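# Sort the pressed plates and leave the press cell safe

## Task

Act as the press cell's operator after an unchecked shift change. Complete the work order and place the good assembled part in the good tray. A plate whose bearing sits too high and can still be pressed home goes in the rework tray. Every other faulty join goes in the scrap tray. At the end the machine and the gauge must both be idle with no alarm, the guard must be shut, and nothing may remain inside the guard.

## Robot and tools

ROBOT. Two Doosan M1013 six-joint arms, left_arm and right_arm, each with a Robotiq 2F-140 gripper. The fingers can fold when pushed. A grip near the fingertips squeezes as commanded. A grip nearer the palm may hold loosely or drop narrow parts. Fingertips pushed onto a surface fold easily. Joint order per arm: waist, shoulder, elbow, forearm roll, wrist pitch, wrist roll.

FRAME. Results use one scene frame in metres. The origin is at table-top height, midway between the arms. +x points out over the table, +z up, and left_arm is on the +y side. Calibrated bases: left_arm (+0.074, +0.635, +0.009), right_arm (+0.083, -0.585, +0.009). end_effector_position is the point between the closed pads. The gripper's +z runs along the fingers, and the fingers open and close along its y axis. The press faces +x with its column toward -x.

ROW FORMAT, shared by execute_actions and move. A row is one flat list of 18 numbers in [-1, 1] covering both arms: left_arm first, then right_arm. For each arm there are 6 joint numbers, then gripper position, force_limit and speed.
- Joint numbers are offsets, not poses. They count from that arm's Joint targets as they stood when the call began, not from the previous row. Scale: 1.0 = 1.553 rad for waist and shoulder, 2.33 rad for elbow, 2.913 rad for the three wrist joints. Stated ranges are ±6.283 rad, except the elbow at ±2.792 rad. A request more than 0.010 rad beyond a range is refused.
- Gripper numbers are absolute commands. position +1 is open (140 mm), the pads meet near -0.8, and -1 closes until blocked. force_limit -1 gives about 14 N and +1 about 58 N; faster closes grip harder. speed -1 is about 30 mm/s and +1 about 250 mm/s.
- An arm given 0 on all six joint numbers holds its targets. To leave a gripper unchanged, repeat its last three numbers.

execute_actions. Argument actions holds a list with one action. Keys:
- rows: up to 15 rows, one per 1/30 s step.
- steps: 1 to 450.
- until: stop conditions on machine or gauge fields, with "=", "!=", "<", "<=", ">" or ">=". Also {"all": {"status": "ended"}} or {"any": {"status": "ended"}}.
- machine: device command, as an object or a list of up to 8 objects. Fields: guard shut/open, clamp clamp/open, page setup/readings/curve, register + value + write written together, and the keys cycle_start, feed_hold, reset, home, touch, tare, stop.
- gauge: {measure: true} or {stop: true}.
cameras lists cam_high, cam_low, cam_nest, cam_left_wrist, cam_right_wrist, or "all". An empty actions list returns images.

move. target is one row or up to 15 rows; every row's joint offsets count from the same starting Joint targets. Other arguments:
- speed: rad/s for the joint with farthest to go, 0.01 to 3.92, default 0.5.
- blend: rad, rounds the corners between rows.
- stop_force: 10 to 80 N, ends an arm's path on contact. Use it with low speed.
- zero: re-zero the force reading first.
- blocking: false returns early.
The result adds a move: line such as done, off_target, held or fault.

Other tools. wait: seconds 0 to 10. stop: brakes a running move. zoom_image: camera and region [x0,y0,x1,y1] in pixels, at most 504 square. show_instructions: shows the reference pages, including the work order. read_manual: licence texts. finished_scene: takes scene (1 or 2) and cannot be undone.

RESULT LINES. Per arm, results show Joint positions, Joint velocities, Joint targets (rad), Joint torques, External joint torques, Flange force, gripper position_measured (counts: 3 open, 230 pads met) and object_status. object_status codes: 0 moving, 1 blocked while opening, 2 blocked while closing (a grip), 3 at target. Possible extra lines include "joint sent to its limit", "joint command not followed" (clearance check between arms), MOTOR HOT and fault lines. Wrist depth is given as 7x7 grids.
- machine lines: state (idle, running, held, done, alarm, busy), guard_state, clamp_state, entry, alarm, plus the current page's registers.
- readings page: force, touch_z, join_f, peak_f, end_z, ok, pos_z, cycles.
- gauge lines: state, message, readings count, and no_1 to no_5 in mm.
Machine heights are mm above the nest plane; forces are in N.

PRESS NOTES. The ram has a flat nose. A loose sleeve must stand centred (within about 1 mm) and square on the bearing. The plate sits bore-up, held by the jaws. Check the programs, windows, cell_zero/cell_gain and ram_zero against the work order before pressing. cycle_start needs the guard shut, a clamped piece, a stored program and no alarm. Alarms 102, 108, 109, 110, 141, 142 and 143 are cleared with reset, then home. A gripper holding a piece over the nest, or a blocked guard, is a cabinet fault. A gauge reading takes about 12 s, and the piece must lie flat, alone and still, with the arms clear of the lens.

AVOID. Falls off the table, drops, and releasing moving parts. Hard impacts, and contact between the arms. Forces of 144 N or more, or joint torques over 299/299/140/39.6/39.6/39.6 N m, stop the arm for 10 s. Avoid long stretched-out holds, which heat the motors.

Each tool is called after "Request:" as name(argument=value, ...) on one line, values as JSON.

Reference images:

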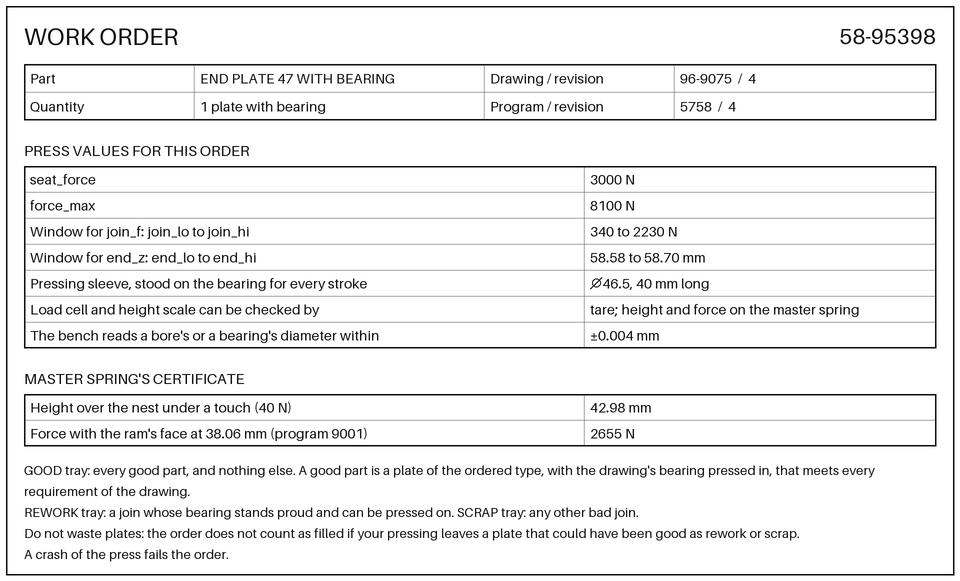

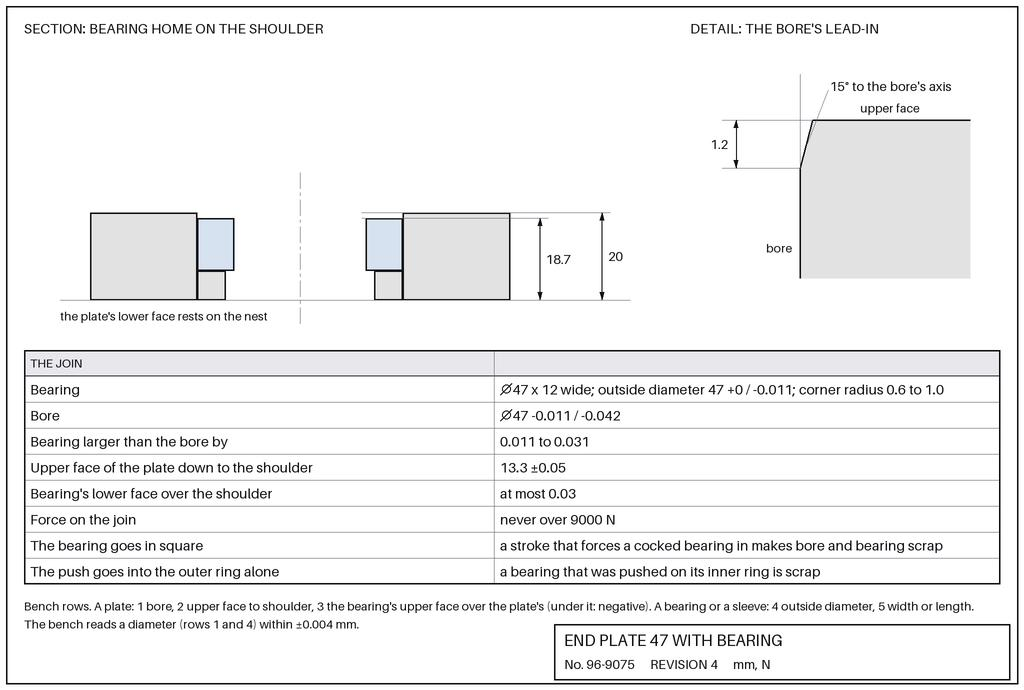

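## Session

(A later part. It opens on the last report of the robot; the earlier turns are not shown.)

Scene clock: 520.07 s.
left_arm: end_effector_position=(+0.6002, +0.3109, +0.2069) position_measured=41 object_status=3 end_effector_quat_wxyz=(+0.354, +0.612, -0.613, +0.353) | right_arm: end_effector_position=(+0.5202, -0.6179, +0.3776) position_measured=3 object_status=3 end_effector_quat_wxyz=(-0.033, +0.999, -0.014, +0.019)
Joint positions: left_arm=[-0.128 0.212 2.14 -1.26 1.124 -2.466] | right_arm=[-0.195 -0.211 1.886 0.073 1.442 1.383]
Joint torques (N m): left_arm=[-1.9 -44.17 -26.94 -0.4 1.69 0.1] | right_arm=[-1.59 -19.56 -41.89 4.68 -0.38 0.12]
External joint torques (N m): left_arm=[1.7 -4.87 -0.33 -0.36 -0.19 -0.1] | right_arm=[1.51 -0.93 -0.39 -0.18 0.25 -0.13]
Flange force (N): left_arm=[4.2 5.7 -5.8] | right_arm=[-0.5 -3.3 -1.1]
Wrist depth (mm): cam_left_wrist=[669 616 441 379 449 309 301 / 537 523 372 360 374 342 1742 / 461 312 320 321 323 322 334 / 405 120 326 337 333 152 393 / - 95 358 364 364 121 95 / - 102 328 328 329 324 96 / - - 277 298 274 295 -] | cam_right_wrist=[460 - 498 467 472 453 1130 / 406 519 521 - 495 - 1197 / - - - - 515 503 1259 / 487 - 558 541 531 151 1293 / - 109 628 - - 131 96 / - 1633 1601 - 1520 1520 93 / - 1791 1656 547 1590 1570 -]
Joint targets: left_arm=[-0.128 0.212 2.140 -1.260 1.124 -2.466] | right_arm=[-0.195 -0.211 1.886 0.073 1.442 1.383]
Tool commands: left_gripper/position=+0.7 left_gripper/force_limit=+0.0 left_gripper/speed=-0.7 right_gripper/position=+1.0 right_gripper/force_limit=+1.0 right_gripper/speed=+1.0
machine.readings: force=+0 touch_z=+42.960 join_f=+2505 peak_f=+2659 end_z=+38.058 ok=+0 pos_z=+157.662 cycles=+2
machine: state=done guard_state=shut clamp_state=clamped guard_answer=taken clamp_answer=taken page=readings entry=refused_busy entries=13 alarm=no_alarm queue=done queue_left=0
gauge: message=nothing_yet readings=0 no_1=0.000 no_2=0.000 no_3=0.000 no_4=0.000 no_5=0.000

Request:
execute_actions(actions=[{"machine":[{"touch":true}],"steps":450,"until":{"all":{"status":"ended"}}}])

Request:
execute_actions(actions=[{"machine":[{"touch":true}],"steps":450,"until":{"all":{"status":"ended"}}}])

Scene clock: 539.00 s.
left_arm: end_effector_position=(+0.6002, +0.3109, +0.2069) position_measured=41 object_status=3 end_effector_quat_wxyz=(+0.354, +0.612, -0.613, +0.353) | right_arm: end_effector_position=(+0.5202, -0.6179, +0.3776) position_measured=3 object_status=3 end_effector_quat_wxyz=(-0.033, +0.999, -0.014, +0.019)
Joint positions: left_arm=[-0.128 0.212 2.14 -1.26 1.124 -2.466] | right_arm=[-0.195 -0.211 1.886 0.073 1.442 1.383]
Joint torques (N m): left_arm=[-1.65 -43.84 -27.05 -0.35 1.72 0.1] | right_arm=[-1.22 -19.29 -41.92 4.64 -0.37 0.14]
External joint torques (N m): left_arm=[1.44 -5.14 -0.17 -0.41 -0.23 -0.1] | right_arm=[1.13 -0.92 -0.06 -0.17 0.25 -0.15]
Flange force (N): left_arm=[4.7 6.5 -5.4] | right_arm=[-1.1 -2.4 -0.6]
Wrist depth (mm): cam_left_wrist=[647 644 428 381 442 308 300 / 533 521 382 362 371 341 1801 / 462 326 303 321 322 322 336 / 405 120 325 338 336 151 392 / - 95 355 364 365 121 95 / - 315 328 335 330 324 96 / - 298 277 299 273 295 -] | cam_right_wrist=[463 521 487 - - - 1146 / 458 - 503 492 - 479 1185 / 478 557 - 510 511 - 1221 / 468 572 540 - 543 136 1300 / - 109 609 601 - 130 96 / - 1679 1622 - 1550 1492 93 / - 496 503 543 1702 1601 -]
Joint targets: left_arm=[-0.128 0.212 2.140 -1.260 1.124 -2.466] | right_arm=[-0.195 -0.211 1.886 0.073 1.442 1.383]
Tool commands: left_gripper/position=+0.7 left_gripper/force_limit=+0.0 left_gripper/speed=-0.7 right_gripper/position=+1.0 right_gripper/force_limit=+1.0 right_gripper/speed=+1.0
machine.readings: force=+0 touch_z=+42.973 join_f=+2505 peak_f=+2659 end_z=+38.058 ok=+0 pos_z=+157.662 cycles=+2
machine: state=done guard_state=shut clamp_state=clamped guard_answer=taken clamp_answer=taken page=readings entry=taken entries=14 alarm=no_alarm queue=done queue_left=0
gauge: message=nothing_yet readings=0 no_1=0.000 no_2=0.000 no_3=0.000 no_4=0.000 no_5=0.000

Scene clock: 549.83 s.
left_arm: end_effector_position=(+0.6002, +0.3109, +0.2069) position_measured=41 object_status=3 end_effector_quat_wxyz=(+0.354, +0.612, -0.613, +0.353) | right_arm: end_effector_position=(+0.5202, -0.6179, +0.3776) position_measured=3 object_status=3 end_effector_quat_wxyz=(-0.033, +0.999, -0.014, +0.019)
Joint positions: left_arm=[-0.128 0.212 2.14 -1.26 1.124 -2.466] | right_arm=[-0.195 -0.211 1.886 0.073 1.442 1.383]
Joint torques (N m): left_arm=[-1.79 -43.84 -26.92 -0.4 1.68 0.1] | right_arm=[-1.28 -19.67 -41.9 4.7 -0.35 0.13]
External joint torques (N m): left_arm=[1.56 -5.17 -0.41 -0.37 -0.19 -0.1] | right_arm=[1.22 -0.79 -0.13 -0.21 0.24 -0.14]
Flange force (N): left_arm=[4.8 6.1 -5.8] | right_arm=[-0.8 -2.7 -0.6]
Wrist depth (mm): cam_left_wrist=[638 640 443 382 441 308 301 / 538 519 371 361 373 343 1839 / 461 328 305 321 322 324 335 / 404 120 324 337 337 140 393 / - 95 357 364 367 121 95 / - 315 328 329 329 324 96 / - 299 277 299 273 295 -] | cam_right_wrist=[477 - 485 471 479 - 1146 / 455 - 506 - - 467 1191 / 447 - 528 - 569 1099 1240 / 465 - - - - 140 1300 / - 109 643 583 572 140 96 / - 1633 1656 652 1406 1502 93 / - 1727 518 549 1570 1612 -]
Joint targets: left_arm=[-0.128 0.212 2.140 -1.260 1.124 -2.466] | right_arm=[-0.195 -0.211 1.886 0.073 1.442 1.383]
Tool commands: left_gripper/position=+0.7 left_gripper/force_limit=+0.0 left_gripper/speed=-0.7 right_gripper/position=+1.0 right_gripper/force_limit=+1.0 right_gripper/speed=+1.0
machine.readings: force=+0 touch_z=+42.973 join_f=+2505 peak_f=+2659 end_z=+38.058 ok=+0 pos_z=+157.662 cycles=+2
machine: state=done guard_state=shut clamp_state=clamped guard_answer=taken clamp_answer=taken page=readings entry=taken entries=15 alarm=no_alarm queue=done queue_left=0
gauge: message=nothing_yet readings=0 no_1=0.000 no_2=0.000 no_3=0.000 no_4=0.000 no_5=0.000

Request:
execute_actions(actions=[{"machine":[{"register":"program","value":5758,"write":true,"page":"setup"},{"guard":"open"},{"clamp":"open"}],"steps":300,"until":{"machine":{"clamp_state":"open","guard_state":"open"}}}])

Request:
move(target=[[-0.1879,0.0272,-0.0284,-0.0552,-0.0681,-0.0284,0.7,0,-0.7,0,0,0,0,0,0,1,1,1],[-0.3148,0.1370,-0.0600,-0.1315,-0.1162,0.0131,0.7,0,-0.7,0,0,0,0,0,0,1,1,1],[-0.3148,0.1370,-0.0600,-0.1315,-0.1162,0.0131,-1,0,-1,0,0,0,0,0,0,1,1,1]], speed=[0.5,0.2,0.2], blend=[0.03,0,0], cameras=["cam_nest","cam_left_wrist"])

Scene clock: 572.53 s.
left_arm: end_effector_position=(+0.6002, +0.3109, +0.2069) position_measured=41 object_status=3 end_effector_quat_wxyz=(+0.354, +0.612, -0.613, +0.353) | right_arm: end_effector_position=(+0.5202, -0.6179, +0.3776) position_measured=3 object_status=3 end_effector_quat_wxyz=(-0.033, +0.999, -0.014, +0.019)
Joint positions: left_arm=[-0.128 0.212 2.14 -1.26 1.124 -2.466] | right_arm=[-0.195 -0.211 1.886 0.073 1.442 1.383]
Joint torques (N m): left_arm=[-1.78 -43.89 -26.92 -0.37 1.7 0.12] | right_arm=[-1.25 -19.75 -41.99 4.68 -0.39 0.16]
External joint torques (N m): left_arm=[1.56 -5.09 -0.3 -0.39 -0.21 -0.12] | right_arm=[1.1 -0.18 0.01 -0.2 0.26 -0.16]
Flange force (N): left_arm=[4.6 6.1 -5.7] | right_arm=[0.0 -2.2 -0.3]
Wrist depth (mm): cam_left_wrist=[652 619 444 380 439 309 302 / 535 539 371 361 375 341 1742 / 461 473 319 320 314 322 344 / 405 120 325 337 333 152 394 / - 95 354 366 365 121 95 / - 314 330 329 329 324 96 / - 298 277 299 272 295 -] | cam_right_wrist=[432 - 505 - 469 454 1146 / 483 507 505 505 - 480 1197 / 477 585 564 - - 503 1259 / 482 - 574 593 540 130 1314 / - 109 595 - 536 130 97 / - 1656 1645 - 1456 1448 93 / - 1765 517 565 1612 1580 -]
Joint targets: left_arm=[-0.128 0.212 2.140 -1.260 1.124 -2.466] | right_arm=[-0.195 -0.211 1.886 0.073 1.442 1.383]
Tool commands: left_gripper/position=+0.7 left_gripper/force_limit=+0.0 left_gripper/speed=-0.7 right_gripper/position=+1.0 right_gripper/force_limit=+1.0 right_gripper/speed=+1.0
machine.setup: program=+5758 ram_zero=+162.338 seat_force=+3000 force_max=+8100 join_lo=+340 join_hi=+2230 end_lo=+58.580 end_hi=+58.700 cell_gain=+1.945 cell_zero=-43 program_revision=+4 program_top=+58.700 stored1_number=+1912 stored1_revision=+5 stored2_number=+7454 stored2_revision=+3 stored3_number=+8169 stored3_revision=+2 stored4_number=+9001 stored4_revision=+1 stored5_number=+5758 stored5_revision=+4
machine: state=idle guard_state=open clamp_state=open guard_answer=taken clamp_answer=taken page=setup entry=taken entries=16 alarm=no_alarm queue=running queue_left=0
gauge: message=nothing_yet readings=0 no_1=0.000 no_2=0.000 no_3=0.000 no_4=0.000 no_5=0.000

Scene clock: 575.97 s.
left_arm: end_effector_position=(+0.5992, +0.0119, +0.1378) position_measured=85 object_status=0 end_effector_quat_wxyz=(+0.354, +0.612, -0.613, +0.353) | right_arm: end_effector_position=(+0.5202, -0.6179, +0.3776) position_measured=3 object_status=3 end_effector_quat_wxyz=(-0.033, +0.999, -0.014, +0.019)
Joint positions: left_arm=[-0.617 0.425 2.001 -1.643 0.786 -2.428] | right_arm=[-0.195 -0.211 1.886 0.073 1.442 1.383]
Joint torques (N m): left_arm=[-5.44 -54.98 -23.34 -0.45 0.32 0.12] | right_arm=[-1.49 -19.46 -41.85 4.68 -0.39 0.16]
External joint torques (N m): left_arm=[5.18 -13.37 -2.49 -1.05 1.25 -0.12] | right_arm=[1.5 -1.39 -0.25 -0.2 0.27 -0.16]
Flange force (N): left_arm=[8.5 4.9 -19.8] | right_arm=[-1.5 -3.3 -1.0]
Wrist depth (mm): cam_left_wrist=[502 520 501 504 509 513 185 / 420 252 253 201 247 256 175 / 216 217 217 129 167 221 185 / 190 195 143 143 148 137 184 / - 86 137 134 137 115 89 / - - 148 128 126 120 71 / - - 140 121 124 140 -] | cam_right_wrist=[439 - - 476 456 440 1151 / - - 511 491 - - 1215 / 473 - - - - - 1240 / - - - - - 151 1307 / - 109 585 598 - 140 96 / - 1622 1656 - 1448 1492 93 / - 1715 631 557 1590 1590 -]
Joint targets: left_arm=[-0.617 0.425 2.001 -1.643 0.786 -2.428] | right_arm=[-0.195 -0.211 1.886 0.073 1.442 1.383]
machine.setup: program=+5758 ram_zero=+162.338 seat_force=+3000 force_max=+8100 join_lo=+340 join_hi=+2230 end_lo=+58.580 end_hi=+58.700 cell_gain=+1.945 cell_zero=-43 program_revision=+4 program_top=+58.700 stored1_number=+1912 stored1_revision=+5 stored2_number=+7454 stored2_revision=+3 stored3_number=+8169 stored3_revision=+2 stored4_number=+9001 stored4_revision=+1 stored5_number=+5758 stored5_revision=+4
machine: state=idle guard_state=open clamp_state=open guard_answer=taken clamp_answer=taken page=setup entry=taken entries=16 alarm=no_alarm queue=done queue_left=0
gauge: message=nothing_yet readings=0 no_1=0.000 no_2=0.000 no_3=0.000 no_4=0.000 no_5=0.000
move: done
Images, in order (width x height): cam_nest 504x504, cam_left_wrist 896x504.

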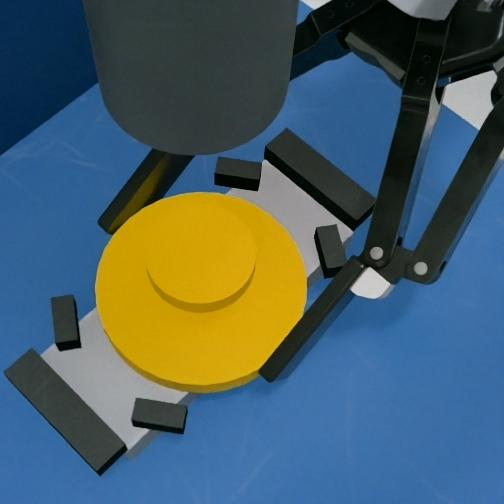

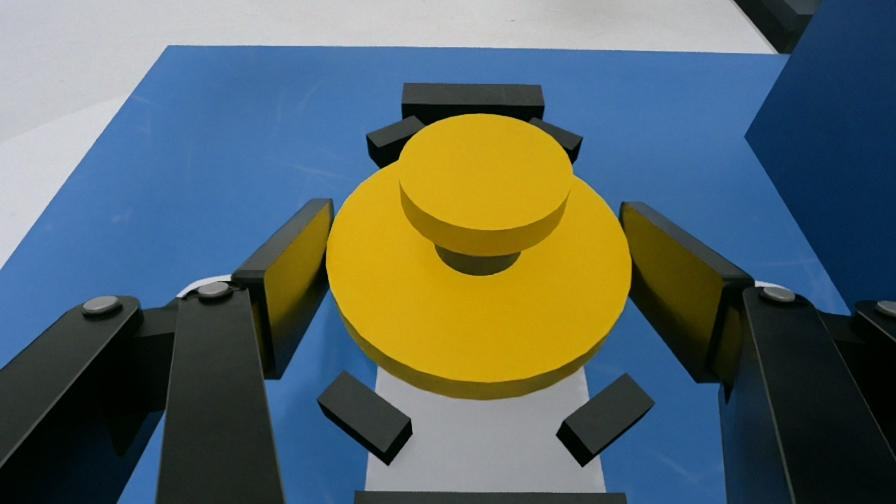

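Request:
move(target=[[0.0019,-0.0405,-0.0057,0.0270,-0.0002,-0.0371,-1,0,-1,0,0,0,0,0,0,1,1,1],[0.3148,-0.1370,0.06,0.1315,0.1162,-0.0131,-1,0,-1,0,0,0,0,0,0,1,1,1],[0.4784,0.0822,-0.1158,0.19,0.1842,-0.01,-1,0,-1,0,0,0,0,0,0,1,1,1],[0.4784,0.1498,-0.1042,0.178,0.1642,0.0323,-1,0,-1,0,0,0,0,0,0,1,1,1]], speed=[0.2,0.6,0.6,0.15], blend=[0.02,0.05,0.03,0], cameras=["cam_left_wrist"])

Request:
move(target=[0,0.0225,0.0039,-0.0040,-0.0067,0.0141,-1,0,-1,0,0,0,0,0,0,1,1,1], speed=0.03, stop_force=12, cameras=["cam_left_wrist"])

Scene clock: 590.50 s.
left_arm: end_effector_position=(+0.8136, +0.4714, +0.0676) position_measured=85 object_status=2 end_effector_quat_wxyz=(+0.354, +0.611, -0.613, +0.354) | right_arm: end_effector_position=(+0.5202, -0.6179, +0.3776) position_measured=3 object_status=3 end_effector_quat_wxyz=(-0.033, +0.999, -0.014, +0.019)
Joint positions: left_arm=[0.127 0.658 1.758 -1.125 1.264 -2.334] | right_arm=[-0.195 -0.211 1.886 0.073 1.442 1.383]
Joint torques (N m): left_arm=[-1.88 -85.86 -27.02 -1.44 3.65 0.13] | right_arm=[-1.19 -19.66 -41.88 4.7 -0.38 0.11]
External joint torques (N m): left_arm=[1.56 -2.22 2.34 1.07 -1.91 -0.13] | right_arm=[1.02 -0.18 -0.17 -0.21 0.25 -0.11]
Flange force (N): left_arm=[1.4 8.1 -0.9] | right_arm=[0.2 -2.1 -0.6]
Wrist depth (mm): cam_left_wrist=[- 335 363 366 362 360 360 / 198 213 303 276 306 271 309 / 215 216 261 129 167 257 265 / 217 217 143 144 148 137 184 / - 86 137 134 137 114 87 / - - 184 132 181 106 71 / - - 167 168 168 168 -] | cam_right_wrist=[508 502 485 469 - 432 1146 / - 524 526 486 - - 1197 / - - - - 504 508 1227 / 506 565 548 553 - 136 1300 / - 109 - 580 - 130 96 / - 1645 1667 610 1612 1511 93 / - 503 518 528 1656 1560 -]
Joint targets: left_arm=[0.127 0.658 1.758 -1.125 1.264 -2.334] | right_arm=[-0.195 -0.211 1.886 0.073 1.442 1.383]
machine.setup: program=+5758 ram_zero=+162.338 seat_force=+3000 force_max=+8100 join_lo=+340 join_hi=+2230 end_lo=+58.580 end_hi=+58.700 cell_gain=+1.945 cell_zero=-43 program_revision=+4 program_top=+58.700 stored1_number=+1912 stored1_revision=+5 stored2_number=+7454 stored2_revision=+3 stored3_number=+8169 stored3_revision=+2 stored4_number=+9001 stored4_revision=+1 stored5_number=+5758 stored5_revision=+4
machine: state=idle guard_state=open clamp_state=open guard_answer=taken clamp_answer=taken page=setup entry=taken entries=16 alarm=no_alarm queue=done queue_left=0
gauge: message=nothing_yet readings=0 no_1=0.000 no_2=0.000 no_3=0.000 no_4=0.000 no_5=0.000
move: done
Images, in order (width x height): cam_left_wrist 896x504.

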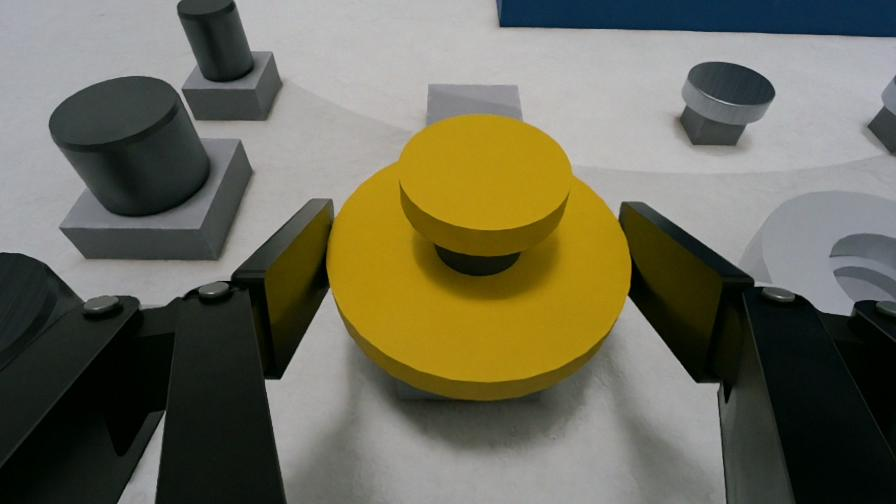

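Scene clock: 592.67 s.
left_arm: end_effector_position=(+0.8118, +0.4714, +0.0396) position_measured=85 object_status=2 end_effector_quat_wxyz=(+0.354, +0.612, -0.613, +0.353) | right_arm: end_effector_position=(+0.5202, -0.6179, +0.3776) position_measured=3 object_status=3 end_effector_quat_wxyz=(-0.033, +0.999, -0.014, +0.019)
Joint positions: left_arm=[0.127 0.691 1.766 -1.136 1.246 -2.295] | right_arm=[-0.195 -0.211 1.886 0.073 1.442 1.383]
Joint torques (N m): left_arm=[-5.91 -66.44 -18.03 2.11 -4.08 0.24] | right_arm=[-1.63 -19.73 -41.85 4.67 -0.35 0.15]
External joint torques (N m): left_arm=[5.55 -22.84 -5.21 -2.49 5.88 -0.24] | right_arm=[1.51 -0.37 -0.2 -0.18 0.22 -0.15]
Flange force (N): left_arm=[24.3 11.1 -23.0] | right_arm=[0.1 -3.2 -0.6]
Wrist depth (mm): cam_left_wrist=[180 266 306 308 310 289 317 / 172 220 257 235 257 257 261 / 192 205 220 129 167 224 162 / 193 193 143 143 148 187 145 / - 86 137 134 137 115 89 / - - 155 133 153 151 71 / - - 141 141 142 142 -] | cam_right_wrist=[495 - 487 457 - 467 1151 / 454 - - - - 493 1179 / 476 574 535 517 498 505 1266 / 497 - 576 543 511 151 1314 / - 109 - - - 131 96 / - 110 1633 650 1465 1511 93 / - 1791 515 564 1540 1550 -]
Joint targets: left_arm=[0.127 0.691 1.766 -1.136 1.246 -2.295] | right_arm=[-0.195 -0.211 1.886 0.073 1.442 1.383]
machine.setup: program=+5758 ram_zero=+162.338 seat_force=+3000 force_max=+8100 join_lo=+340 join_hi=+2230 end_lo=+58.580 end_hi=+58.700 cell_gain=+1.945 cell_zero=-43 program_revision=+4 program_top=+58.700 stored1_number=+1912 stored1_revision=+5 stored2_number=+7454 stored2_revision=+3 stored3_number=+8169 stored3_revision=+2 stored4_number=+9001 stored4_revision=+1 stored5_number=+5758 stored5_revision=+4
machine: state=idle guard_state=open clamp_state=open guard_answer=taken clamp_answer=taken page=setup entry=taken entries=16 alarm=no_alarm queue=done queue_left=0
gauge: message=nothing_yet readings=0 no_1=0.000 no_2=0.000 no_3=0.000 no_4=0.000 no_5=0.000
move: contact (left_arm)
Images, in order (width x height): cam_left_wrist 896x504.

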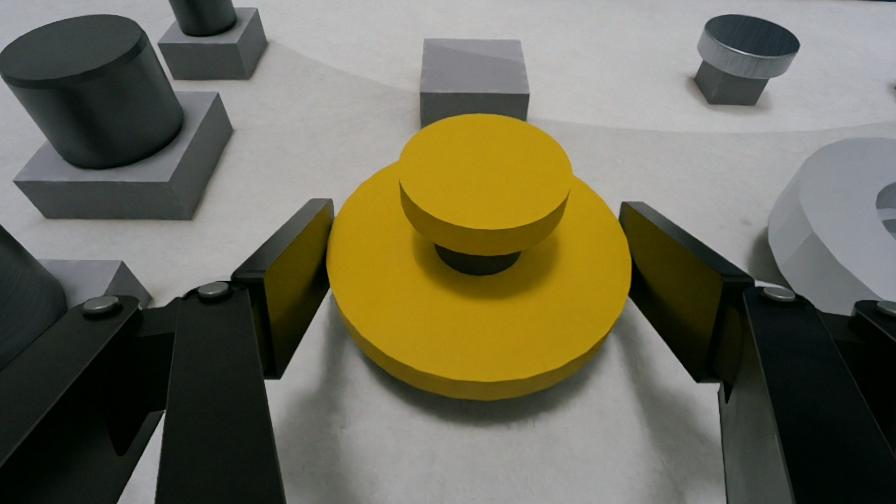

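Request:
move(target=[[0,0,0,0,0,0,0.7,0,-0.7,0,0,0,0,0,0,1,1,1],[0,-0.0888,-0.0152,0.0157,0.026,-0.0554,0.7,0,-0.7,0,0,0,0,0,0,1,1,1],[-0.3030,-0.3095,0.0469,0.39,-0.0653,0.1295,0.7,0,-0.7,0,0,0,0,0,0,1,1,1]], speed=[0.3,0.3,0.8], blend=[0,0.03,0], cameras=["cam_left_wrist"])

Scene clock: 640.20 s.
left_arm: end_effector_position=(+0.6643, +0.4562, +0.1596) position_measured=41 object_status=3 end_effector_quat_wxyz=(+0.000, +0.001, +1.000, +0.000) | right_arm: end_effector_position=(+0.5202, -0.6179, +0.3776) position_measured=3 object_status=3 end_effector_quat_wxyz=(-0.033, +0.999, -0.014, +0.019)
Joint positions: left_arm=[-0.344 0.21 1.876 0 1.056 -1.918] | right_arm=[-0.195 -0.211 1.886 0.073 1.442 1.383]
Joint torques (N m): left_arm=[-1.99 -52.13 -36.54 3.98 0.17 0.13] | right_arm=[-1.23 -19.34 -41.86 4.72 -0.38 0.14]
External joint torques (N m): left_arm=[1.7 -5.89 -0.09 -0.23 -0.14 -0.13] | right_arm=[1.1 -0.83 -0.38 -0.21 0.24 -0.14]
Flange force (N): left_arm=[7.3 4.9 -4.7] | right_arm=[-0.6 -2.4 -1.1]
Wrist depth (mm): cam_left_wrist=[265 265 265 265 264 262 262 / 279 279 279 241 276 274 275 / 294 262 292 256 288 287 288 / 306 120 307 308 309 140 305 / - 95 323 320 326 120 95 / - 318 340 304 344 347 96 / - 375 371 372 371 370 -] | cam_right_wrist=[- 483 - 476 481 457 1140 / - - - 492 483 497 1185 / 495 554 521 - - - 1233 / 478 - 574 - - 136 1286 / - 110 587 576 547 130 96 / - 1612 1633 570 1550 1492 92 / - 1739 515 567 1633 1590 -]
Joint targets: left_arm=[-0.344 0.210 1.876 0.000 1.056 -1.918] | right_arm=[-0.195 -0.211 1.886 0.073 1.442 1.383]
machine.setup: program=+5758 ram_zero=+162.338 seat_force=+3000 force_max=+8100 join_lo=+340 join_hi=+2230 end_lo=+58.580 end_hi=+58.700 cell_gain=+1.945 cell_zero=-43 program_revision=+4 program_top=+58.700 stored1_number=+1912 stored1_revision=+5 stored2_number=+7454 stored2_revision=+3 stored3_number=+8169 stored3_revision=+2 stored4_number=+9001 stored4_revision=+1 stored5_number=+5758 stored5_revision=+4
machine: state=idle guard_state=open clamp_state=open guard_answer=taken clamp_answer=taken page=setup entry=taken entries=16 alarm=no_alarm queue=done queue_left=0
gauge: message=nothing_yet readings=0 no_1=0.000 no_2=0.000 no_3=0.000 no_4=0.000 no_5=0.000
move: done
Images, in order (width x height): cam_left_wrist 896x504.

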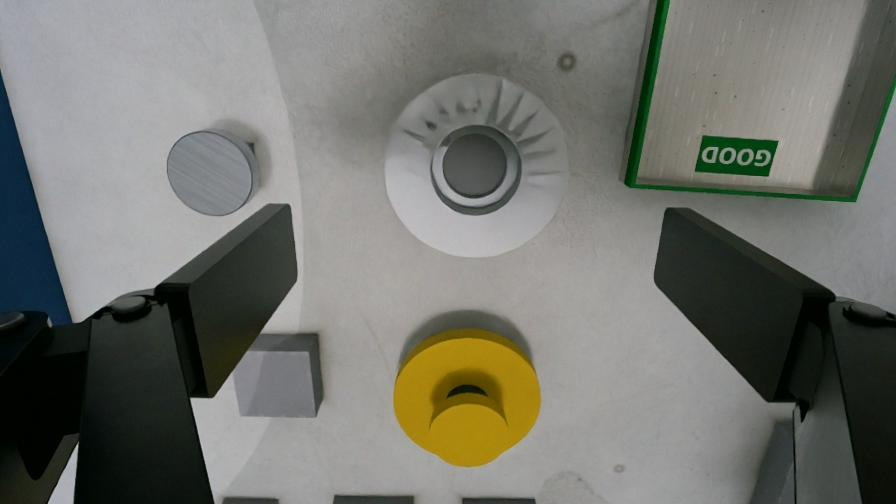

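Request:
move(target=[[0.0012,0.0663,0.05,0,-0.0753,0.0007,0.7,0,-0.7,0,0,0,0,0,0,1,1,1],[0.0012,0.0663,0.05,0,-0.0753,0.0007,-1,0,-1,0,0,0,0,0,0,1,1,1]], speed=0.15, cameras=["cam_left_wrist"])

Request:
wait(seconds=0.7)

Scene clock: 656.10 s.
left_arm: end_effector_position=(+0.6553, +0.4606, +0.0438) position_measured=85 object_status=0 end_effector_quat_wxyz=(+0.000, +0.001, +1.000, +0.000) | right_arm: end_effector_position=(+0.5202, -0.6179, +0.3776) position_measured=3 object_status=3 end_effector_quat_wxyz=(-0.033, +0.999, -0.014, +0.019)
Joint positions: left_arm=[-0.342 0.313 1.992 0 0.836 -1.915] | right_arm=[-0.195 -0.211 1.886 0.073 1.442 1.383]
Joint torques (N m): left_arm=[-1.29 -46.12 -25.42 3.59 -1.17 0.1] | right_arm=[-1.3 -19.62 -41.88 4.71 -0.36 0.17]
External joint torques (N m): left_arm=[1.01 -16.89 -5.83 -0.4 1.21 -0.1] | right_arm=[1.18 -0.57 -0.3 -0.21 0.23 -0.18]
Flange force (N): left_arm=[9.3 4.3 -26.2] | right_arm=[-0.2 -2.4 -0.8]
Wrist depth (mm): cam_left_wrist=[160 160 160 160 160 159 155 / 168 169 168 165 166 166 165 / 177 177 175 134 136 175 174 / 155 185 141 162 142 137 182 / - 82 149 154 153 115 89 / - - 214 160 210 107 71 / - - 225 221 224 - -] | cam_right_wrist=[- 494 - 485 460 436 1146 / 432 515 505 - - - 1179 / 458 - 523 - - - 1259 / 493 - 580 552 534 136 1286 / - 109 597 574 572 131 96 / - 1612 1622 618 1511 - 93 / - 1791 518 558 1590 1612 -]
Joint targets: left_arm=[-0.342 0.313 1.992 0.000 0.836 -1.915] | right_arm=[-0.195 -0.211 1.886 0.073 1.442 1.383]
machine.setup: program=+5758 ram_zero=+162.338 seat_force=+3000 force_max=+8100 join_lo=+340 join_hi=+2230 end_lo=+58.580 end_hi=+58.700 cell_gain=+1.945 cell_zero=-43 program_revision=+4 program_top=+58.700 stored1_number=+1912 stored1_revision=+5 stored2_number=+7454 stored2_revision=+3 stored3_number=+8169 stored3_revision=+2 stored4_number=+9001 stored4_revision=+1 stored5_number=+5758 stored5_revision=+4
machine: state=idle guard_state=open clamp_state=open guard_answer=taken clamp_answer=taken page=setup entry=taken entries=16 alarm=no_alarm queue=done queue_left=0
gauge: message=nothing_yet readings=0 no_1=0.000 no_2=0.000 no_3=0.000 no_4=0.000 no_5=0.000
move: done
Images, in order (width x height): cam_left_wrist 896x504.

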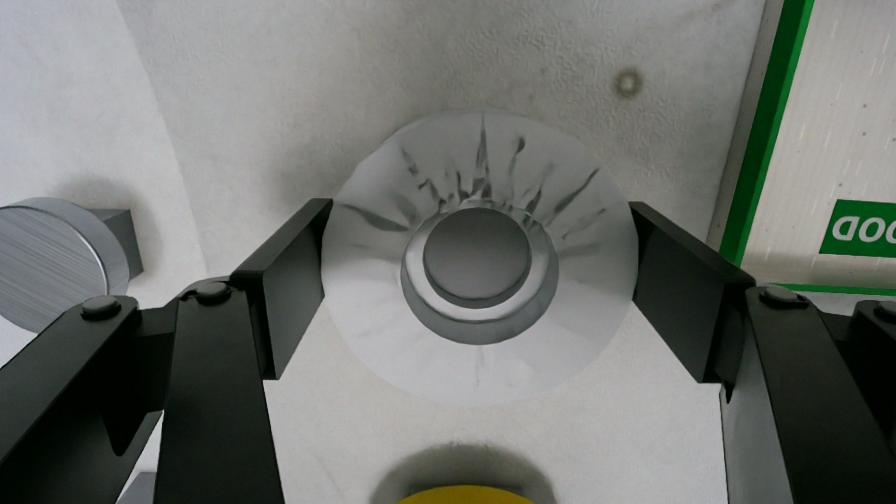

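Scene clock: 656.80 s.
left_arm: end_effector_position=(+0.6553, +0.4606, +0.0438) position_measured=85 object_status=2 end_effector_quat_wxyz=(+0.000, +0.001, +1.000, +0.000) | right_arm: end_effector_position=(+0.5202, -0.6179, +0.3776) position_measured=3 object_status=3 end_effector_quat_wxyz=(-0.033, +0.999, -0.014, +0.019)
Joint positions: left_arm=[-0.342 0.313 1.992 0 0.836 -1.915] | right_arm=[-0.195 -0.211 1.886 0.073 1.442 1.383]
Joint torques (N m): left_arm=[-1.41 -45.98 -25.36 3.64 -1.19 0.11] | right_arm=[-1.56 -19.79 -41.92 4.67 -0.39 0.15]
External joint torques (N m): left_arm=[1.14 -16.99 -5.84 -0.45 1.22 -0.11] | right_arm=[1.45 -0.3 0.05 -0.21 0.28 -0.15]
Flange force (N): left_arm=[9.4 4.5 -26.4] | right_arm=[-0.1 -3.1 -0.3]
Wrist depth (mm): cam_left_wrist=[160 160 160 160 160 159 155 / 168 168 168 165 167 166 165 / 177 177 175 135 136 175 174 / 155 185 141 161 143 137 182 / - 82 149 155 153 115 89 / - - 211 160 210 107 71 / - - 225 222 224 - -] | cam_right_wrist=[- - 489 471 - 453 1140 / - 519 503 489 - 496 1191 / - 569 - - - 489 1266 / - - 572 - - 136 1321 / - 109 593 566 - 130 96 / - 1622 1622 - 1511 - 93 / - 1727 517 562 1580 1622 -]
Joint targets: left_arm=[-0.342 0.313 1.992 0.000 0.836 -1.915] | right_arm=[-0.195 -0.211 1.886 0.073 1.442 1.383]
Tool commands: left_gripper/position=-1.0 left_gripper/force_limit=+0.0 left_gripper/speed=-1.0 right_gripper/position=+1.0 right_gripper/force_limit=+1.0 right_gripper/speed=+1.0
machine.setup: program=+5758 ram_zero=+162.338 seat_force=+3000 force_max=+8100 join_lo=+340 join_hi=+2230 end_lo=+58.580 end_hi=+58.700 cell_gain=+1.945 cell_zero=-43 program_revision=+4 program_top=+58.700 stored1_number=+1912 stored1_revision=+5 stored2_number=+7454 stored2_revision=+3 stored3_number=+8169 stored3_revision=+2 stored4_number=+9001 stored4_revision=+1 stored5_number=+5758 stored5_revision=+4
machine: state=idle guard_state=open clamp_state=open guard_answer=taken clamp_answer=taken page=setup entry=taken entries=16 alarm=no_alarm queue=done queue_left=0
gauge: message=nothing_yet readings=0 no_1=0.000 no_2=0.000 no_3=0.000 no_4=0.000 no_5=0.000
wait: 0.70 s

Request:
move(target=[[0,-0.0461,-0.0219,0,0.0421,0,-1,0,-1,0,0,0,0,0,0,1,1,1],[0.2050,0.0751,-0.1152,0,0.0521,-0.2005,-1,0,-1,0,0,0,0,0,0,1,1,1],[0.2952,0.2064,-0.2506,0,0.0904,-0.3819,-1,0,-1,0,0,0,0,0,0,1,1,1]], speed=[0.2,0.4,0.4], blend=[0.03,0.05,0], cameras=["cam_left_wrist"])

Scene clock: 684.97 s.
left_arm: end_effector_position=(+0.9299, +0.7648, +0.0745) position_measured=85 object_status=2 end_effector_quat_wxyz=(+0.000, +0.706, -0.708, +0.000) | right_arm: end_effector_position=(+0.5202, -0.6179, +0.3776) position_measured=3 object_status=3 end_effector_quat_wxyz=(-0.033, +0.999, -0.014, +0.019)
Joint positions: left_arm=[0.116 0.634 1.408 0 1.1 -3.028] | right_arm=[-0.195 -0.211 1.886 0.073 1.442 1.383]
Joint torques (N m): left_arm=[-2.11 -93.69 -38.98 3.99 0.18 0.15] | right_arm=[-1.35 -19.59 -41.9 4.68 -0.38 0.17]
External joint torques (N m): left_arm=[1.74 -5.18 1.55 -0.2 -0.18 -0.15] | right_arm=[1.23 -0.5 -0.12 -0.2 0.26 -0.17]
Flange force (N): left_arm=[0.0 11.7 -2.5] | right_arm=[-0.3 -2.5 -0.6]
Wrist depth (mm): cam_left_wrist=[186 189 183 166 166 185 186 / 196 197 193 169 172 194 195 / 204 206 203 135 136 204 207 / 218 216 141 190 143 213 218 / - 86 149 155 153 115 87 / - - 243 161 179 101 71 / - - 164 162 162 160 -] | cam_right_wrist=[459 - 490 467 - - 1151 / - 522 507 499 - 477 1203 / - - 532 - - 1209 1259 / 488 - 551 544 521 140 1321 / - 109 - 585 - 130 96 / - 1656 1645 - 1465 1520 93 / - 1667 506 556 1667 1612 -]
Joint targets: left_arm=[0.116 0.634 1.408 0.000 1.100 -3.028] | right_arm=[-0.195 -0.211 1.886 0.073 1.442 1.383]
machine.setup: program=+5758 ram_zero=+162.338 seat_force=+3000 force_max=+8100 join_lo=+340 join_hi=+2230 end_lo=+58.580 end_hi=+58.700 cell_gain=+1.945 cell_zero=-43 program_revision=+4 program_top=+58.700 stored1_number=+1912 stored1_revision=+5 stored2_number=+7454 stored2_revision=+3 stored3_number=+8169 stored3_revision=+2 stored4_number=+9001 stored4_revision=+1 stored5_number=+5758 stored5_revision=+4
machine: state=idle guard_state=open clamp_state=open guard_answer=taken clamp_answer=taken page=setup entry=taken entries=16 alarm=no_alarm queue=done queue_left=0
gauge: message=nothing_yet readings=0 no_1=0.000 no_2=0.000 no_3=0.000 no_4=0.000 no_5=0.000
move: done
Images, in order (width x height): cam_left_wrist 896x504.

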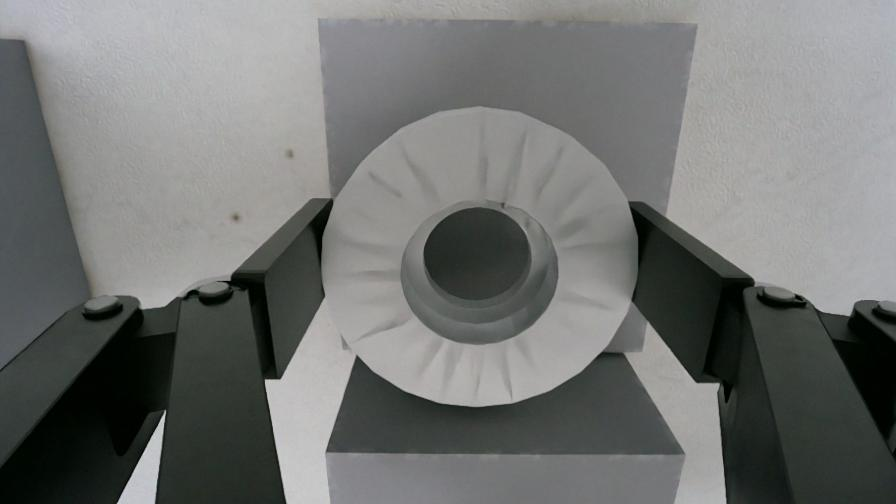

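Request:
move(target=[-0.0029,-0.0024,0.0158,0,-0.0114,-0.0015,-1,0,-1,0,0,0,0,0,0,1,1,1], speed=0.15)

Request:
move(target=[0,0.0103,0.0056,0,-0.0099,0,-1,0,-1,0,0,0,0,0,0,1,1,1], speed=0.02, stop_force=12, cameras=["cam_left_wrist"])

Scene clock: 702.33 s.
left_arm: end_effector_position=(+0.9201, +0.7598, +0.0595) position_measured=85 object_status=2 end_effector_quat_wxyz=(+0.000, +0.706, -0.708, +0.000) | right_arm: end_effector_position=(+0.5202, -0.6179, +0.3776) position_measured=3 object_status=3 end_effector_quat_wxyz=(-0.033, +0.999, -0.014, +0.019)
Joint positions: left_arm=[0.112 0.63 1.445 0 1.066 -3.032] | right_arm=[-0.195 -0.211 1.886 0.073 1.442 1.383]
Joint torques (N m): left_arm=[-1.96 -92.89 -38.29 3.94 0.14 0.11] | right_arm=[-1.19 -19.32 -42.03 4.69 -0.37 0.12]
External joint torques (N m): left_arm=[1.64 -4.94 1.53 -0.21 -0.15 -0.11] | right_arm=[1 -0.37 -0.01 -0.2 0.24 -0.12]
Flange force (N): left_arm=[-0.1 11.1 -2.6] | right_arm=[-0.3 -2.1 -0.4]
Wrist depth (mm): cam_left_wrist=[173 173 170 154 170 171 173 / 182 182 158 155 157 180 181 / 192 192 165 135 136 191 191 / 202 200 141 174 144 137 202 / - 86 149 155 152 115 87 / - - 202 160 187 101 71 / - - 158 158 159 - -] | cam_right_wrist=[- - - 497 - - 1130 / - - - 514 486 488 1179 / 450 - 528 569 532 482 1266 / 479 - 566 - 532 136 1307 / - 109 574 - - 130 96 / - 110 1580 - 1492 1511 93 / - 1765 509 561 1622 1560 -]
Joint targets: left_arm=[0.112 0.630 1.445 0.000 1.066 -3.032] | right_arm=[-0.195 -0.211 1.886 0.073 1.442 1.383]
machine.setup: program=+5758 ram_zero=+162.338 seat_force=+3000 force_max=+8100 join_lo=+340 join_hi=+2230 end_lo=+58.580 end_hi=+58.700 cell_gain=+1.945 cell_zero=-43 program_revision=+4 program_top=+58.700 stored1_number=+1912 stored1_revision=+5 stored2_number=+7454 stored2_revision=+3 stored3_number=+8169 stored3_revision=+2 stored4_number=+9001 stored4_revision=+1 stored5_number=+5758 stored5_revision=+4
machine: state=idle guard_state=open clamp_state=open guard_answer=taken clamp_answer=taken page=setup entry=taken entries=16 alarm=no_alarm queue=done queue_left=0
gauge: message=nothing_yet readings=0 no_1=0.000 no_2=0.000 no_3=0.000 no_4=0.000 no_5=0.000
move: done

Scene clock: 703.60 s.
left_arm: end_effector_position=(+0.9201, +0.7598, +0.0503) position_measured=85 object_status=2 end_effector_quat_wxyz=(+0.000, +0.706, -0.708, +0.000) | right_arm: end_effector_position=(+0.5202, -0.6179, +0.3776) position_measured=3 object_status=3 end_effector_quat_wxyz=(-0.033, +0.999, -0.014, +0.019)
Joint positions: left_arm=[0.112 0.637 1.451 0 1.053 -3.032] | right_arm=[-0.195 -0.211 1.886 0.073 1.442 1.383]
Joint torques (N m): left_arm=[-2.56 -73.54 -29.93 3.64 -2.39 0.14] | right_arm=[-1.35 -19.5 -41.7 4.68 -0.37 0.15]
External joint torques (N m): left_arm=[2.18 -24.67 -6.64 0.07 2.38 -0.14] | right_arm=[1.2 -0.26 -0.13 -0.21 0.25 -0.16]
Flange force (N): left_arm=[0.0 15.9 -27.6] | right_arm=[0.1 -2.5 -0.5]
Wrist depth (mm): cam_left_wrist=[166 165 162 145 145 163 165 / 174 173 151 147 148 173 173 / 183 183 156 135 136 181 183 / 193 191 141 164 144 137 192 / - 86 149 155 153 115 89 / - - 186 160 182 107 71 / - - 158 159 159 - -] | cam_right_wrist=[- - 506 486 - 452 1151 / - - 537 511 - 488 1203 / 459 - - 528 544 1135 1272 / - - 552 - - 135 1307 / - 110 597 - 557 130 96 / - 1633 1656 607 1550 1492 93 / - 1702 492 553 1612 1560 -]
Joint targets: left_arm=[0.112 0.637 1.451 0.000 1.053 -3.032] | right_arm=[-0.195 -0.211 1.886 0.073 1.442 1.383]
machine.setup: program=+5758 ram_zero=+162.338 seat_force=+3000 force_max=+8100 join_lo=+340 join_hi=+2230 end_lo=+58.580 end_hi=+58.700 cell_gain=+1.945 cell_zero=-43 program_revision=+4 program_top=+58.700 stored1_number=+1912 stored1_revision=+5 stored2_number=+7454 stored2_revision=+3 stored3_number=+8169 stored3_revision=+2 stored4_number=+9001 stored4_revision=+1 stored5_number=+5758 stored5_revision=+4
machine: state=idle guard_state=open clamp_state=open guard_answer=taken clamp_answer=taken page=setup entry=taken entries=16 alarm=no_alarm queue=done queue_left=0
gauge: message=nothing_yet readings=0 no_1=0.000 no_2=0.000 no_3=0.000 no_4=0.000 no_5=0.000
move: contact (left_arm); left_arm: the wrist pitch is farthest, 0.016 rad from its target
Images, in order (width x height): cam_left_wrist 896x504.

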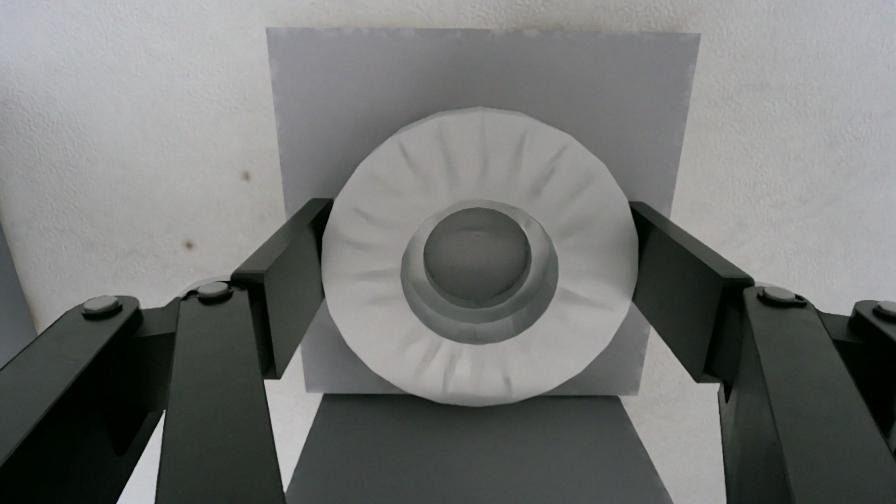

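Request:
move(target=[[0,0,0,0,0,0,0.7,0,-0.7,0,0,0,0,0,0,1,1,1],[0,-0.0153,-0.0094,0,0.0159,0,0.7,0,-0.7,0,0,0,0,0,0,1,1,1],[-0.1394,-0.2357,0.1661,0,-0.0069,0.4648,0.7,0,-0.7,0,0,0,0,0,0,1,1,1]], speed=[0.3,0.15,0.8], blend=[0,0.005,0], cameras=["cam_left_wrist"])

Request:
execute_actions(actions=[{"gauge":{"measure":true},"steps":450,"until":{"gauge":{"readings":[">",0]}}}])

Scene clock: 721.33 s.
left_arm: end_effector_position=(+0.7195, +0.5980, +0.1393) position_measured=41 object_status=3 end_effector_quat_wxyz=(+0.000, +0.001, +1.000, +0.000) | right_arm: end_effector_position=(+0.5202, -0.6179, +0.3776) position_measured=3 object_status=3 end_effector_quat_wxyz=(-0.033, +0.999, -0.014, +0.019)
Joint positions: left_arm=[-0.105 0.271 1.838 0 1.033 -1.678] | right_arm=[-0.195 -0.211 1.886 0.073 1.442 1.383]
Joint torques (N m): left_arm=[-1.94 -57.84 -35.85 3.87 0.18 0.14] | right_arm=[-1.17 -19.41 -41.97 4.69 -0.38 0.13]
External joint torques (N m): left_arm=[1.69 -5.91 -0.23 -0.17 -0.14 -0.14] | right_arm=[0.99 -0.31 0.05 -0.23 0.25 -0.14]
Flange force (N): left_arm=[7.9 2.8 -5.0] | right_arm=[-0.3 -2.0 -0.3]
Wrist depth (mm): cam_left_wrist=[247 226 247 244 244 244 246 / 259 260 259 260 259 259 257 / 274 273 274 273 272 271 272 / 289 120 284 287 287 140 283 / - 95 298 305 308 120 95 / - 246 325 324 320 298 96 / - 343 341 345 342 294 -] | cam_right_wrist=[- - - 459 465 448 1124 / - - - 509 - 1130 1203 / 475 - 528 - - - 1253 / - - 553 - 564 152 1307 / - 109 - - 578 140 97 / - 1656 1656 697 1570 1530 93 / - 1715 515 565 1612 1570 -]
Joint targets: left_arm=[-0.105 0.271 1.838 0.000 1.033 -1.678] | right_arm=[-0.195 -0.211 1.886 0.073 1.442 1.383]
machine.setup: program=+5758 ram_zero=+162.338 seat_force=+3000 force_max=+8100 join_lo=+340 join_hi=+2230 end_lo=+58.580 end_hi=+58.700 cell_gain=+1.945 cell_zero=-43 program_revision=+4 program_top=+58.700 stored1_number=+1912 stored1_revision=+5 stored2_number=+7454 stored2_revision=+3 stored3_number=+8169 stored3_revision=+2 stored4_number=+9001 stored4_revision=+1 stored5_number=+5758 stored5_revision=+4
machine: state=idle guard_state=open clamp_state=open guard_answer=taken clamp_answer=taken page=setup entry=taken entries=16 alarm=no_alarm queue=done queue_left=0
gauge: message=nothing_yet readings=0 no_1=0.000 no_2=0.000 no_3=0.000 no_4=0.000 no_5=0.000
move: done
Images, in order (width x height): cam_left_wrist 896x504.

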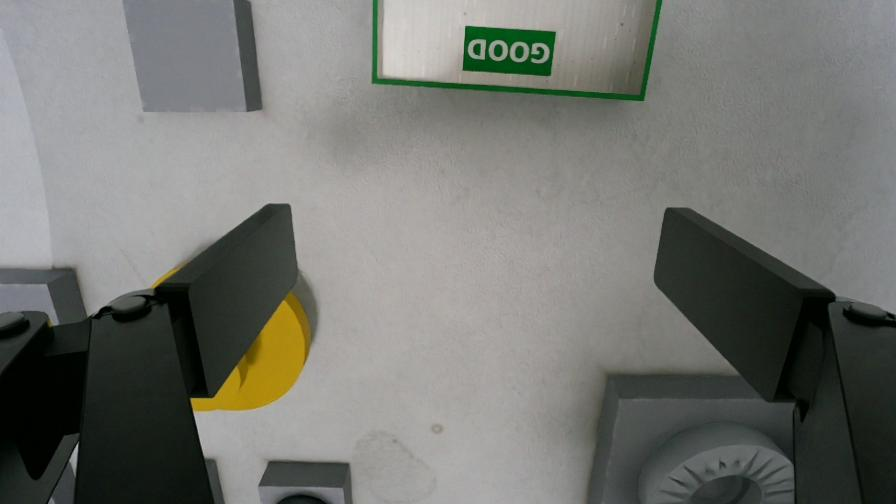

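Scene clock: 733.53 s.
left_arm: end_effector_position=(+0.7195, +0.5980, +0.1393) position_measured=41 object_status=3 end_effector_quat_wxyz=(+0.000, +0.001, +1.000, +0.000) | right_arm: end_effector_position=(+0.5202, -0.6179, +0.3776) position_measured=3 object_status=3 end_effector_quat_wxyz=(-0.033, +0.999, -0.014, +0.019)
Joint positions: left_arm=[-0.105 0.271 1.838 0 1.033 -1.678] | right_arm=[-0.195 -0.211 1.886 0.073 1.442 1.383]
Joint torques (N m): left_arm=[-1.91 -57.89 -36.01 3.87 0.21 0.09] | right_arm=[-1.32 -19.58 -41.93 4.69 -0.39 0.17]
External joint torques (N m): left_arm=[1.63 -5.86 -0.04 -0.17 -0.17 -0.09] | right_arm=[1.21 -0.64 -0.15 -0.2 0.26 -0.17]
Flange force (N): left_arm=[8.2 2.8 -4.8] | right_arm=[-0.5 -2.5 -0.7]
Wrist depth (mm): cam_left_wrist=[247 226 246 244 243 243 245 / 259 238 259 259 259 259 259 / 274 272 273 272 272 272 271 / 289 120 284 288 288 140 284 / - 95 299 304 304 120 95 / - 247 324 323 321 298 96 / - 343 341 345 340 292 -] | cam_right_wrist=[459 499 487 471 - 466 1151 / 457 527 505 504 487 483 1179 / 455 - - 531 505 505 1259 / - - 562 - - 152 1321 / - 110 - 588 - 130 97 / - 1667 1656 695 1492 - 93 / - 1715 514 548 1590 1570 -]
Joint targets: left_arm=[-0.105 0.271 1.838 0.000 1.033 -1.678] | right_arm=[-0.195 -0.211 1.886 0.073 1.442 1.383]
Tool commands: left_gripper/position=+0.7 left_gripper/force_limit=+0.0 left_gripper/speed=-0.7 right_gripper/position=+1.0 right_gripper/force_limit=+1.0 right_gripper/speed=+1.0
machine.setup: program=+5758 ram_zero=+162.338 seat_force=+3000 force_max=+8100 join_lo=+340 join_hi=+2230 end_lo=+58.580 end_hi=+58.700 cell_gain=+1.945 cell_zero=-43 program_revision=+4 program_top=+58.700 stored1_number=+1912 stored1_revision=+5 stored2_number=+7454 stored2_revision=+3 stored3_number=+8169 stored3_revision=+2 stored4_number=+9001 stored4_revision=+1 stored5_number=+5758 stored5_revision=+4
machine: state=idle guard_state=open clamp_state=open guard_answer=taken clamp_answer=taken page=setup entry=taken entries=16 alarm=no_alarm queue=done queue_left=0
gauge: message=measure_taken readings=1 no_1=46.971 no_2=13.305 no_3=0.000 no_4=0.000 no_5=0.000

Request:
move(target=[0.0673,0,0.1125,-0.5493,-0.0902,0.0199,0.589,0,-0.7,0,0,0,0,0,0,1,1,1], speed=1.0, cameras=["cam_left_wrist"])

Scene clock: 779.27 s.
left_arm: end_effector_position=(+0.7991, +0.4337, +0.1906) position_measured=54 object_status=3 end_effector_quat_wxyz=(-0.014, -0.530, +0.685, -0.499) | right_arm: end_effector_position=(+0.5202, -0.6179, +0.3776) position_measured=3 object_status=3 end_effector_quat_wxyz=(-0.033, +0.999, -0.014, +0.019)
Joint positions: left_arm=[0 0.271 2.1 -1.6 0.77 -1.62] | right_arm=[-0.195 -0.211 1.886 0.073 1.442 1.383]
Joint torques (N m): left_arm=[-1.86 -49.77 -27.19 -0.94 1.61 0.09] | right_arm=[-1.14 -19.57 -41.93 4.69 -0.35 0.15]
External joint torques (N m): left_arm=[1.63 -5.55 -0.46 -0.53 -0.18 -0.12] | right_arm=[0.99 -0.31 0.02 -0.23 0.23 -0.15]
Flange force (N): left_arm=[5.6 0.0 -8.0] | right_arm=[-0.3 -2.0 -0.3]
Wrist depth (mm): cam_left_wrist=[- - - 572 404 329 282 / - - - 515 389 317 267 / - - 599 465 373 292 256 / - 110 511 429 350 143 244 / - 89 486 351 326 114 96 / - - 466 370 231 214 76 / - - 458 313 263 223 -] | cam_right_wrist=[- 494 485 - 463 - 1140 / - - 517 - - 475 1203 / 480 562 529 519 517 497 1253 / 491 - 590 534 - 140 1321 / - 110 601 - - 130 97 / - 1645 1601 610 1560 1550 93 / - 1739 517 567 1622 1570 -]
Joint targets: left_arm=[0.000 0.271 2.100 -1.600 0.770 -1.620] | right_arm=[-0.195 -0.211 1.886 0.073 1.442 1.383]
machine.setup: program=+5758 ram_zero=+162.338 seat_force=+3000 force_max=+8100 join_lo=+340 join_hi=+2230 end_lo=+58.580 end_hi=+58.700 cell_gain=+1.945 cell_zero=-43 program_revision=+4 program_top=+58.700 stored1_number=+1912 stored1_revision=+5 stored2_number=+7454 stored2_revision=+3 stored3_number=+8169 stored3_revision=+2 stored4_number=+9001 stored4_revision=+1 stored5_number=+5758 stored5_revision=+4
machine: state=idle guard_state=open clamp_state=open guard_answer=taken clamp_answer=taken page=setup entry=taken entries=16 alarm=no_alarm queue=done queue_left=0
gauge: message=measure_taken readings=1 no_1=46.971 no_2=13.305 no_3=0.000 no_4=0.000 no_5=0.000
move: done
Images, in order (width x height): cam_left_wrist 896x504.

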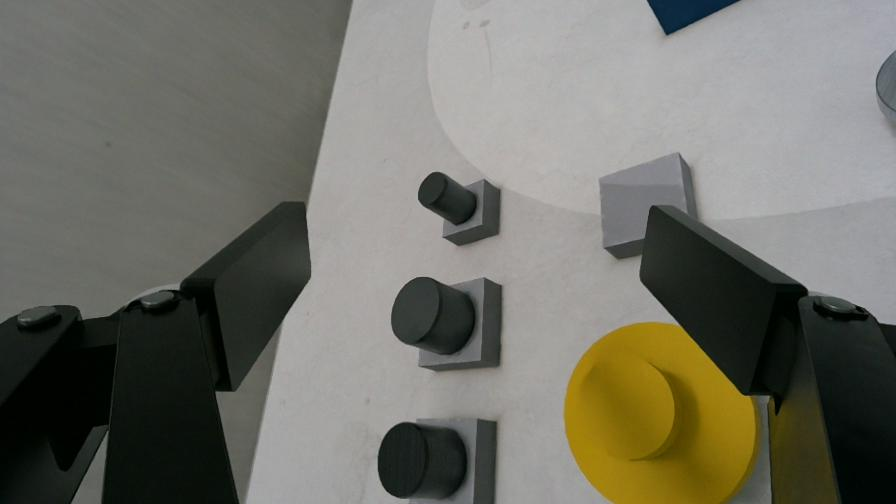

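Request:
move(target=[0.0719,0,0.1017,-0.5292,-0.0880,0.0169,0.589,0,-0.7,0,0,0,0,0,0,1,1,1], speed=1.0, cameras=["cam_left_wrist"])

Scene clock: 786.00 s.
left_arm: end_effector_position=(+0.8042, +0.7472, +0.1108) position_measured=54 object_status=3 end_effector_quat_wxyz=(-0.026, +0.865, +0.046, +0.499) | right_arm: end_effector_position=(+0.5202, -0.6179, +0.3776) position_measured=3 object_status=3 end_effector_quat_wxyz=(-0.033, +0.999, -0.014, +0.019)
Joint positions: left_arm=[0.112 0.271 2.337 -3.141 0.514 -1.571] | right_arm=[-0.195 -0.211 1.886 0.073 1.442 1.383]
Joint torques (N m): left_arm=[-1.78 -46.15 -23.45 -1.8 2.61 0.12] | right_arm=[-1.38 -19.35 -41.91 4.66 -0.38 0.14]
External joint torques (N m): left_arm=[1.58 -5.39 -0.33 -0.39 -0.21 -0.12] | right_arm=[1.19 -0.29 -0.01 -0.18 0.25 -0.14]
Flange force (N): left_arm=[6.9 -1.9 -10.2] | right_arm=[-0.1 -2.5 -0.4]
Wrist depth (mm): cam_left_wrist=[1826 1826 450 408 442 457 457 / 1624 1548 251 376 379 378 383 / 1408 306 237 267 307 327 318 / 1220 283 245 246 260 143 288 / - 89 249 250 249 114 96 / - 111 229 230 230 226 76 / - - 208 208 209 209 -] | cam_right_wrist=[452 - - 462 469 456 1151 / 482 - - 496 - 481 1191 / 467 - - 541 510 1336 1240 / 457 - 591 - 523 136 1300 / - 109 - - - 130 96 / - 1679 1633 603 1520 1483 93 / - 1702 519 557 - 1590 -]
Joint targets: left_arm=[0.112 0.271 2.337 -3.141 0.514 -1.571] | right_arm=[-0.195 -0.211 1.886 0.073 1.442 1.383]
machine.setup: program=+5758 ram_zero=+162.338 seat_force=+3000 force_max=+8100 join_lo=+340 join_hi=+2230 end_lo=+58.580 end_hi=+58.700 cell_gain=+1.945 cell_zero=-43 program_revision=+4 program_top=+58.700 stored1_number=+1912 stored1_revision=+5 stored2_number=+7454 stored2_revision=+3 stored3_number=+8169 stored3_revision=+2 stored4_number=+9001 stored4_revision=+1 stored5_number=+5758 stored5_revision=+4
machine: state=idle guard_state=open clamp_state=open guard_answer=taken clamp_answer=taken page=setup entry=taken entries=16 alarm=no_alarm queue=done queue_left=0
gauge: message=measure_taken readings=1 no_1=46.971 no_2=13.305 no_3=0.000 no_4=0.000 no_5=0.000
move: done
Images, in order (width x height): cam_left_wrist 896x504.

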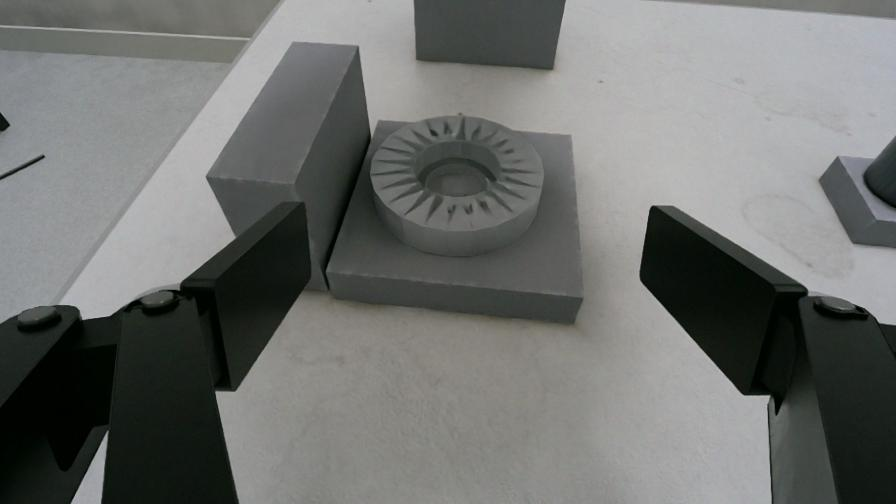

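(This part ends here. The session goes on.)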